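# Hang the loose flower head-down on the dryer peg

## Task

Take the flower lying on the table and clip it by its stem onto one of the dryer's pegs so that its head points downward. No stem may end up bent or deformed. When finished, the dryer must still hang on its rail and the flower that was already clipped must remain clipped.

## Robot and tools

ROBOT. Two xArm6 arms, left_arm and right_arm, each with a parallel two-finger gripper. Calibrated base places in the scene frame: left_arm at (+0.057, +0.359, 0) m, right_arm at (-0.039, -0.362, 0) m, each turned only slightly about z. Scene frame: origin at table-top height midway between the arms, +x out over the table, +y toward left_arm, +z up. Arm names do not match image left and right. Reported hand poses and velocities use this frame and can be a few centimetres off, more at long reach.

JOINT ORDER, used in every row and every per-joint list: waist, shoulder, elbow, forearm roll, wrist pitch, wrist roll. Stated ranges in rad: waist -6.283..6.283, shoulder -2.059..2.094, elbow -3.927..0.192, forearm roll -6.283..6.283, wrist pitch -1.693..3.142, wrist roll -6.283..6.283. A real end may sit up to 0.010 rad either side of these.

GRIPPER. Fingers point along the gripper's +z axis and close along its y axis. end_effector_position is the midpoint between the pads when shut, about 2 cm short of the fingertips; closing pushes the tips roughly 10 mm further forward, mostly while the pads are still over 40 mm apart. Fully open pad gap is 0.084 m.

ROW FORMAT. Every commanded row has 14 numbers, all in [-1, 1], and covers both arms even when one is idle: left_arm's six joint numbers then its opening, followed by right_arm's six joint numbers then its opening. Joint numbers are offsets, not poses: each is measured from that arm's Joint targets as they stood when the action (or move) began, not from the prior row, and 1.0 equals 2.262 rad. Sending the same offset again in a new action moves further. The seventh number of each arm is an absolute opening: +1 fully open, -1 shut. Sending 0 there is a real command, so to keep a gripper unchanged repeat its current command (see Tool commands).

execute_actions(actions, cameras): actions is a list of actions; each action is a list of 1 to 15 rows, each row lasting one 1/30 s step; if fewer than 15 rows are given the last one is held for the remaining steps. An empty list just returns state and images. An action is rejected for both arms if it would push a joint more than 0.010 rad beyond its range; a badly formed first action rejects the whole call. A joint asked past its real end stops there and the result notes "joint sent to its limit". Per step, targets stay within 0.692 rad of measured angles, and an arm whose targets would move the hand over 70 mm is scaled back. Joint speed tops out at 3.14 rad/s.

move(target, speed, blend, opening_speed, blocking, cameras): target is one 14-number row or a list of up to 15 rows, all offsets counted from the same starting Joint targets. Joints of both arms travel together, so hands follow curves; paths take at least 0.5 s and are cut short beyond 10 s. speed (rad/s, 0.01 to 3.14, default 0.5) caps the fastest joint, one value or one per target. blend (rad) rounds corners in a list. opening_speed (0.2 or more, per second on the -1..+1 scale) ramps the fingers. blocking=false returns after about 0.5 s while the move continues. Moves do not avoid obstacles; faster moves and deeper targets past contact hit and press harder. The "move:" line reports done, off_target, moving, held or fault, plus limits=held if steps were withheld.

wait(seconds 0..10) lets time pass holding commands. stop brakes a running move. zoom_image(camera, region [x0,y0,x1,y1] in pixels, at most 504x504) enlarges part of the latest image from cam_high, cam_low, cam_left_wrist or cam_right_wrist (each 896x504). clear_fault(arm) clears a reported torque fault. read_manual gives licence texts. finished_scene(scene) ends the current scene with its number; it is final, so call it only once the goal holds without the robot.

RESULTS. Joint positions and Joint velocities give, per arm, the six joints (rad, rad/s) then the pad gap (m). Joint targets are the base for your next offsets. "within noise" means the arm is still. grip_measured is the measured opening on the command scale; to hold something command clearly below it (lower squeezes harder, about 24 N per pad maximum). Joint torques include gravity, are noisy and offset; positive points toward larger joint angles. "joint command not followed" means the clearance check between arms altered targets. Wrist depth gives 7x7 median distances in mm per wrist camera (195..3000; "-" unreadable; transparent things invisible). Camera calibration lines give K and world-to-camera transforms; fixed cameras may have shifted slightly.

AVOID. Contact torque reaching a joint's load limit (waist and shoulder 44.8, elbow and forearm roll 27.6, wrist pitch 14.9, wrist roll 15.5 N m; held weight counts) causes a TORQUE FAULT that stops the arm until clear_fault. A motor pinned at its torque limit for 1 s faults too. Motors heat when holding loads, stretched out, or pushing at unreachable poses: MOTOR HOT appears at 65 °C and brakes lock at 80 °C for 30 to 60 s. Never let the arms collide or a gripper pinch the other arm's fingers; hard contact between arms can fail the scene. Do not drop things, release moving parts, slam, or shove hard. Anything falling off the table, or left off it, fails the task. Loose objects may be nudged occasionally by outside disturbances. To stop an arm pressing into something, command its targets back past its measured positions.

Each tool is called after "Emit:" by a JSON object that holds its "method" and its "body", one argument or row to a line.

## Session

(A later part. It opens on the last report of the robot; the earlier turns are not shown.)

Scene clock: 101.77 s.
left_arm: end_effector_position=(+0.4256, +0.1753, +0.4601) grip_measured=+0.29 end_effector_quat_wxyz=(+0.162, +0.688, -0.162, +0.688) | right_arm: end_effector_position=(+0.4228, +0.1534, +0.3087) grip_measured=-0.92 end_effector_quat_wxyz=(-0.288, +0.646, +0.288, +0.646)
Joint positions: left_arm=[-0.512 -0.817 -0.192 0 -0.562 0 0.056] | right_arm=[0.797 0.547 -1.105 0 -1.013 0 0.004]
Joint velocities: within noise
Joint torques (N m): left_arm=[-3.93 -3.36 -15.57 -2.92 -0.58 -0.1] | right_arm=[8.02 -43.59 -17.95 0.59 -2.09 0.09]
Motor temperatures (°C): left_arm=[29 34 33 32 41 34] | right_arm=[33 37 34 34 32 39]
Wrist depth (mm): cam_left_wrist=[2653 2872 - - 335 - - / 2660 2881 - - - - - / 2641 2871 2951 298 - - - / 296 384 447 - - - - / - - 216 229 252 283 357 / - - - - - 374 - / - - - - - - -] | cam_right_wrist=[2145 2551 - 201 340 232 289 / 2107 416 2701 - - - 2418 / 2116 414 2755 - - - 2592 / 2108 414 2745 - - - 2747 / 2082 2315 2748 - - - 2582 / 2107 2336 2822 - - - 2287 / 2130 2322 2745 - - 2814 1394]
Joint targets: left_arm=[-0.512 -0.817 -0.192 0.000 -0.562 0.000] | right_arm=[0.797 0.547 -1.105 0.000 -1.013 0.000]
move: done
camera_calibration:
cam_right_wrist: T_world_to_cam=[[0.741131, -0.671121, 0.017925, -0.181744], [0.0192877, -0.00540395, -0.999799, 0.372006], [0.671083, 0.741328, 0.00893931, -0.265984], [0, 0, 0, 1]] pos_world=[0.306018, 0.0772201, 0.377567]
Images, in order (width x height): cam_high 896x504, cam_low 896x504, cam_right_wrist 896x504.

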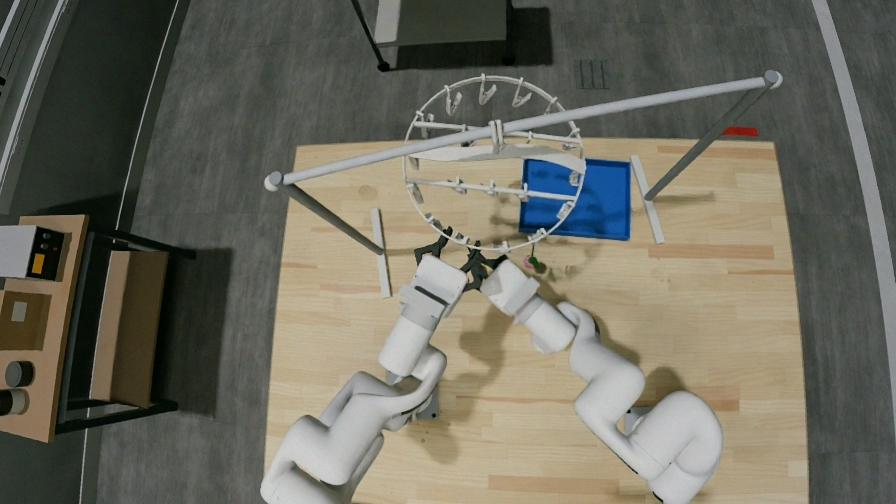

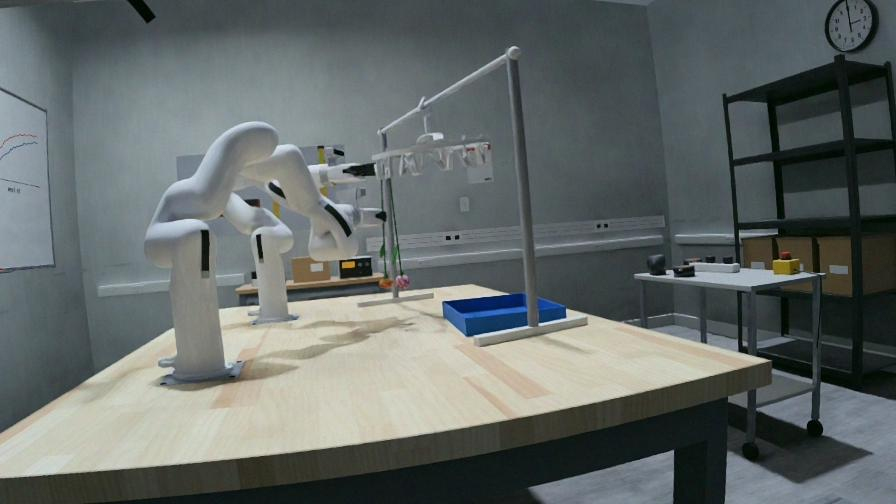

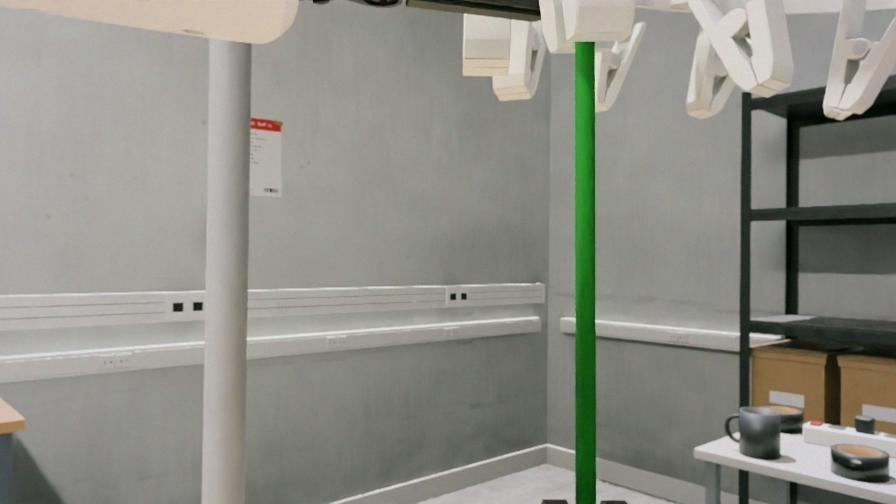

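Emit:
{"method": "move", "body": {
  "target": [0,0,0,0,0,0,0.3,0,0,0,0,0,0,-0.2],
  "opening_speed": 0.3,
  "cameras": ["cam_low","cam_right_wrist"]
}}

Emit:
{"method": "move", "body": {
  "target": [
    [0,0,0,0,0,0,0.3,0,-0.085,0.172,0,-0.0875,0,-0.2],
    [0,-0.0893,0.0362,0,0.0531,0,0.3,0,-0.085,0.172,0,-0.0875,0,-0.2],
    [-0.0018,-0.1883,0.0672,0,0.1216,0,0.3,0,-0.085,0.172,0,-0.0875,0,-0.2]
  ],
  "speed": [0.25,0.2,0.3]
}}

Emit:
{"method": "zoom_image", "body": {
  "camera": "cam_low",
  "region": [340, 80, 500, 310]
}}

Scene clock: 105.83 s.
left_arm: end_effector_position=(+0.4256, +0.1753, +0.4601) grip_measured=+0.29 end_effector_quat_wxyz=(+0.162, +0.688, -0.162, +0.688) | right_arm: end_effector_position=(+0.4228, +0.1534, +0.3087) grip_measured=-0.21 end_effector_quat_wxyz=(-0.288, +0.646, +0.288, +0.646)
Joint positions: left_arm=[-0.512 -0.817 -0.192 0 -0.562 0 0.056] | right_arm=[0.797 0.547 -1.105 0 -1.013 0 0.035]
Joint velocities: within noise
Joint torques (N m): left_arm=[-4.67 -3.66 -15.07 -3.13 -1.38 0] | right_arm=[6.03 -36.65 -17.74 0.73 -2.71 0.04]
Motor temperatures (°C): left_arm=[29 34 33 32 41 34] | right_arm=[33 37 34 34 32 39]
Wrist depth (mm): cam_left_wrist=[2617 2887 2982 - 336 - - / 2614 2851 - - - - - / 2598 2785 - - - - - / 306 361 450 482 - - - / - 399 219 232 255 283 343 / - - 323 348 374 291 358 / - - - - - - -] | cam_right_wrist=[2156 2470 - - 343 245 291 / 2094 415 2636 - - - 2388 / 2123 414 2768 - - - 2613 / 2113 415 2692 - - - 2663 / 2109 2255 2742 - - - 2578 / 2139 2382 2696 - - - 2280 / 2122 2320 2827 - - 2839 1380]
Joint targets: left_arm=[-0.512 -0.817 -0.192 0.000 -0.562 0.000] | right_arm=[0.797 0.547 -1.105 0.000 -1.013 0.000]
move: done
camera_calibration:
cam_right_wrist: T_world_to_cam=[[0.741131, -0.671121, 0.017925, -0.181744], [0.0192877, -0.00540395, -0.999799, 0.372006], [0.671083, 0.741328, 0.00893931, -0.265984], [0, 0, 0, 1]] pos_world=[0.306018, 0.0772201, 0.377567]
Images, in order (width x height): cam_low 896x504, cam_right_wrist 896x504.

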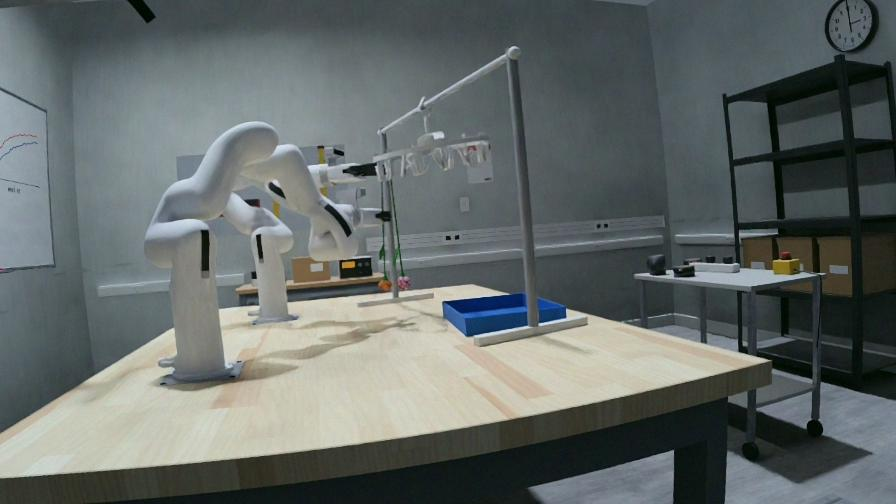

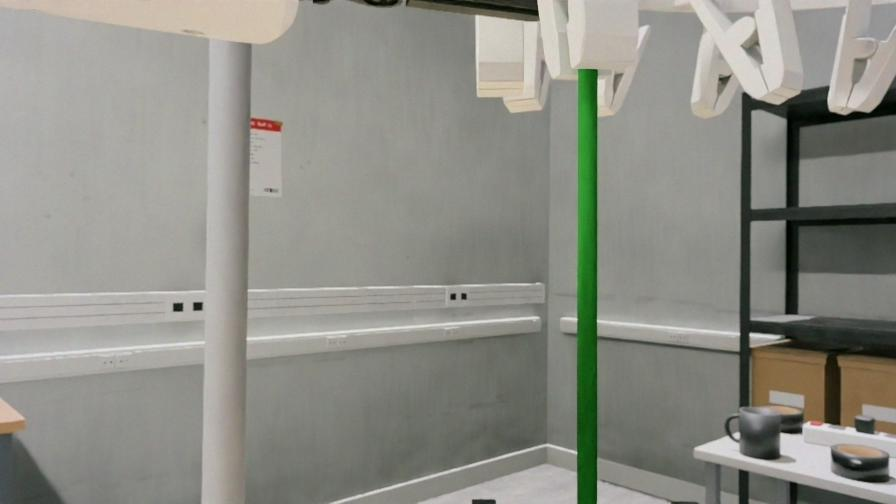

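Scene clock: 109.77 s.
left_arm: end_effector_position=(+0.3695, +0.2017, +0.4623) grip_measured=+0.29 end_effector_quat_wxyz=(+0.164, +0.688, -0.164, +0.688) | right_arm: end_effector_position=(+0.3571, +0.0803, +0.2985) grip_measured=-0.21 end_effector_quat_wxyz=(-0.288, +0.645, +0.288, +0.646)
Joint positions: left_arm=[-0.516 -1.242 -0.041 0 -0.287 0 0.056] | right_arm=[0.797 0.355 -0.716 0 -1.211 0 0.035]
Joint velocities: within noise
Joint torques (N m): left_arm=[-5.24 -4.55 -13.88 -3.28 -0.26 0.1] | right_arm=[4.72 -39.34 -14.05 0.71 -3.48 -0.1]
Motor temperatures (°C): left_arm=[29 34 33 32 41 34] | right_arm=[33 37 34 34 32 39]
Wrist depth (mm): cam_left_wrist=[2689 2873 - 339 - - - / 2628 2928 - - - - - / 2611 2846 - - - - - / 326 376 532 547 503 - - / 2628 376 291 312 338 423 - / - 224 292 337 - - 663 / - 246 222 198 203 221 665] | cam_right_wrist=[231 251 262 319 250 336 281 / 2171 2370 2724 - 252 - 281 / 2166 2414 2701 - - - 2711 / 2168 2374 2812 - - - 2756 / 2139 2396 2769 - - - 2622 / 2137 2376 2853 - - - 2242 / 2191 2408 2881 - - - 1511]
Joint targets: left_arm=[-0.516 -1.243 -0.040 0.000 -0.287 0.000] | right_arm=[0.797 0.355 -0.716 0.000 -1.211 0.000]
move: done
camera_calibration:
cam_left_wrist: T_world_to_cam=[[-0.450151, -0.892925, 0.00699157, 0.378164], [-0.0166056, 0.00054251, -0.999862, 0.53034], [0.892798, -0.450204, -0.0150718, -0.0996515], [0, 0, 0, 1]] pos_world=[0.268006, 0.292521, 0.526121]
cam_right_wrist: T_world_to_cam=[[0.741169, -0.671081, 0.0178403, -0.181971], [0.0199644, -0.0045293, -0.99979, 0.362406], [0.671021, 0.74137, 0.0100408, -0.167925], [0, 0, 0, 1]] pos_world=[0.240317, 0.00401835, 0.367262]

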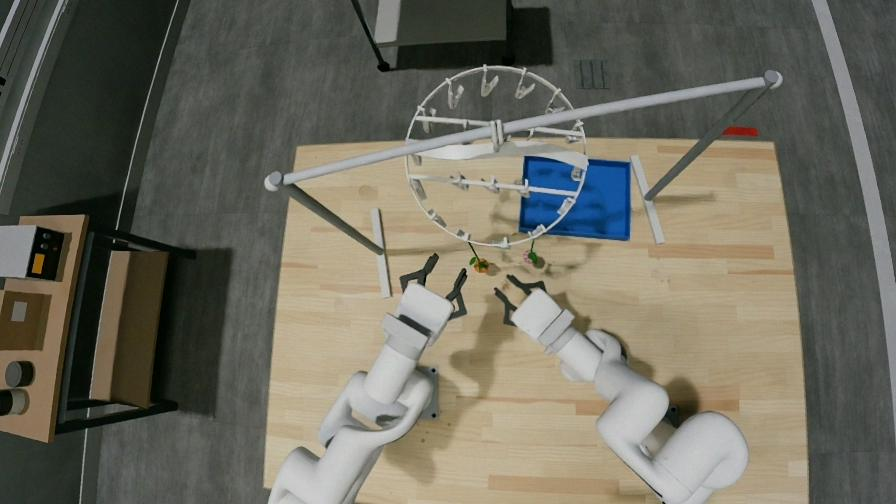

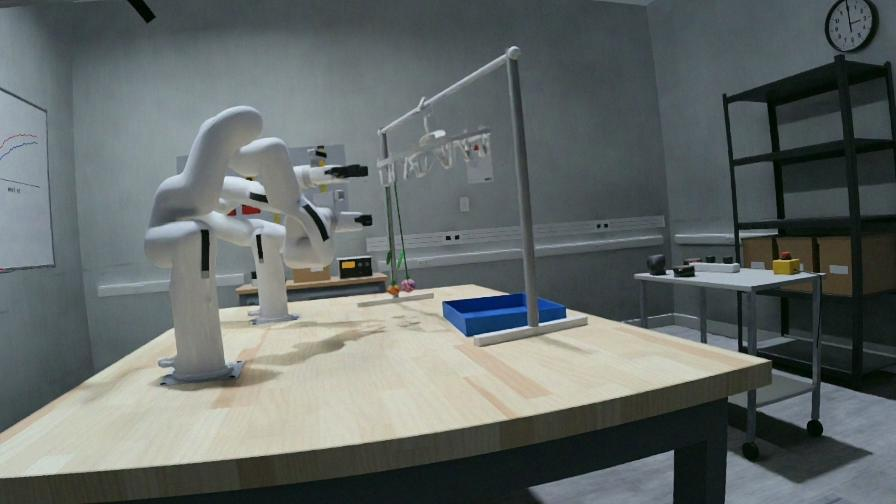

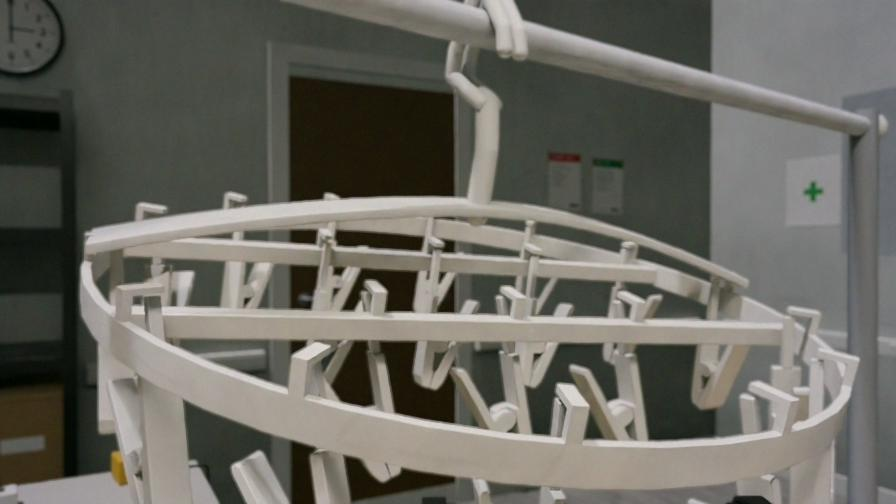

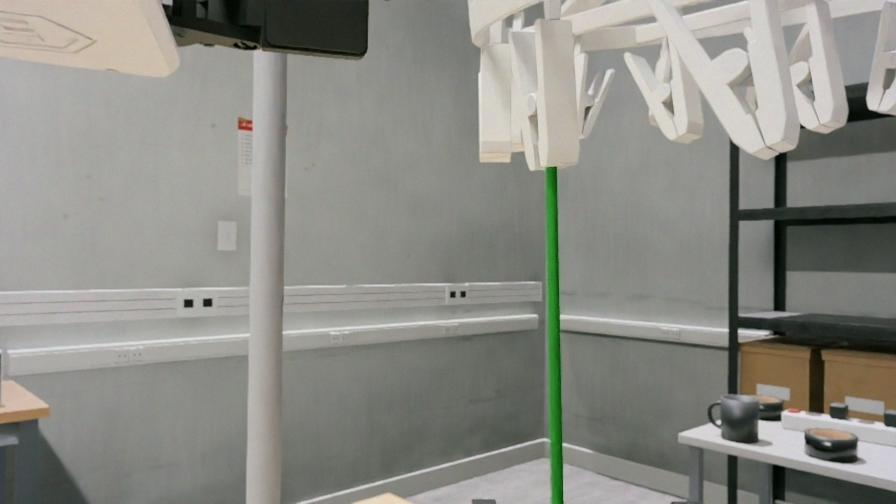

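Scaled by 2.191 from the camera's 896x504 image, which has a finer 1280x720 frame.

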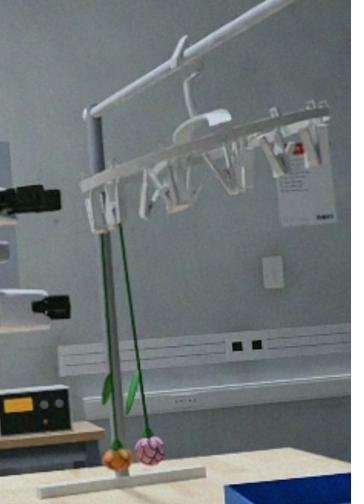

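Emit:
{"method": "wait", "body": {
  "seconds": 2,
  "cameras": ["cam_low"]
}}

Emit:
{"method": "finished_scene", "body": {
  "scene": 1
}}

Scene clock: 112.50 s.
left_arm: end_effector_position=(+0.3695, +0.2017, +0.4623) grip_measured=+0.29 end_effector_quat_wxyz=(+0.164, +0.688, -0.164, +0.688) | right_arm: end_effector_position=(+0.3571, +0.0803, +0.2985) grip_measured=-0.21 end_effector_quat_wxyz=(-0.288, +0.645, +0.288, +0.646)
Joint positions: left_arm=[-0.516 -1.243 -0.04 0 -0.287 0 0.056] | right_arm=[0.797 0.355 -0.716 0 -1.211 0 0.035]
Joint velocities: within noise
Joint torques (N m): left_arm=[-4 -4.05 -15.62 -3.38 -0.53 0.04] | right_arm=[3.69 -38.38 -15.12 0.88 -2.98 -0.17]
Motor temperatures (°C): left_arm=[29 34 33 32 41 34] | right_arm=[33 37 34 34 32 39]
Wrist depth (mm): cam_left_wrist=[2706 2916 - 338 - - - / 2677 2919 - - - - - / 2660 2854 - - - - - / 324 377 532 549 504 - - / - 377 291 311 338 424 - / - 224 293 338 - - 664 / - 248 222 199 203 221 666] | cam_right_wrist=[231 251 261 - 264 389 279 / 2126 2409 2734 - 265 - 281 / 2189 2406 2708 - - - 2608 / 2172 2400 2848 - - - 2627 / 2157 2359 2720 - - - 2654 / 2163 2453 2799 - - - 2243 / 2194 2399 2792 - - - 1521]
Joint targets: left_arm=[-0.516 -1.243 -0.040 0.000 -0.287 0.000] | right_arm=[0.797 0.355 -0.716 0.000 -1.211 0.000]
Tool commands: left_gripper/opening=+0.3 right_gripper/opening=-0.2
wait: 2.00 s; at rest from the start
Images, in order (width x height): cam_low 896x504.

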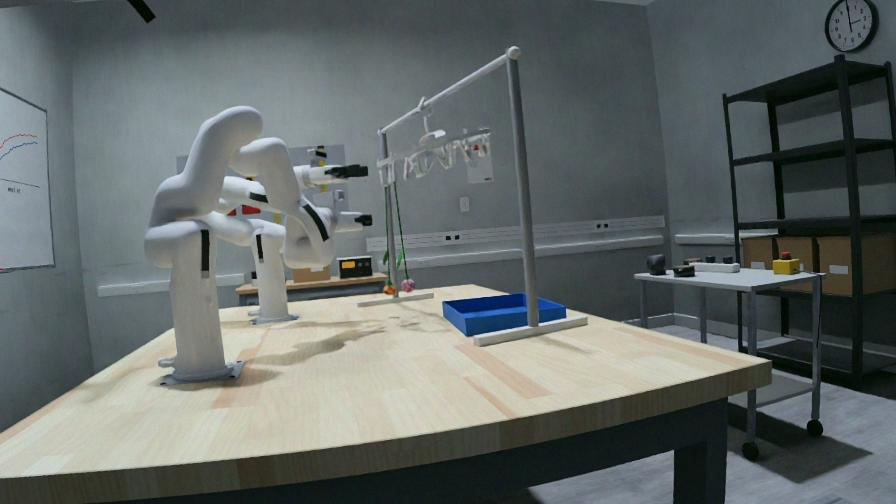

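The scene is finished: the task was done.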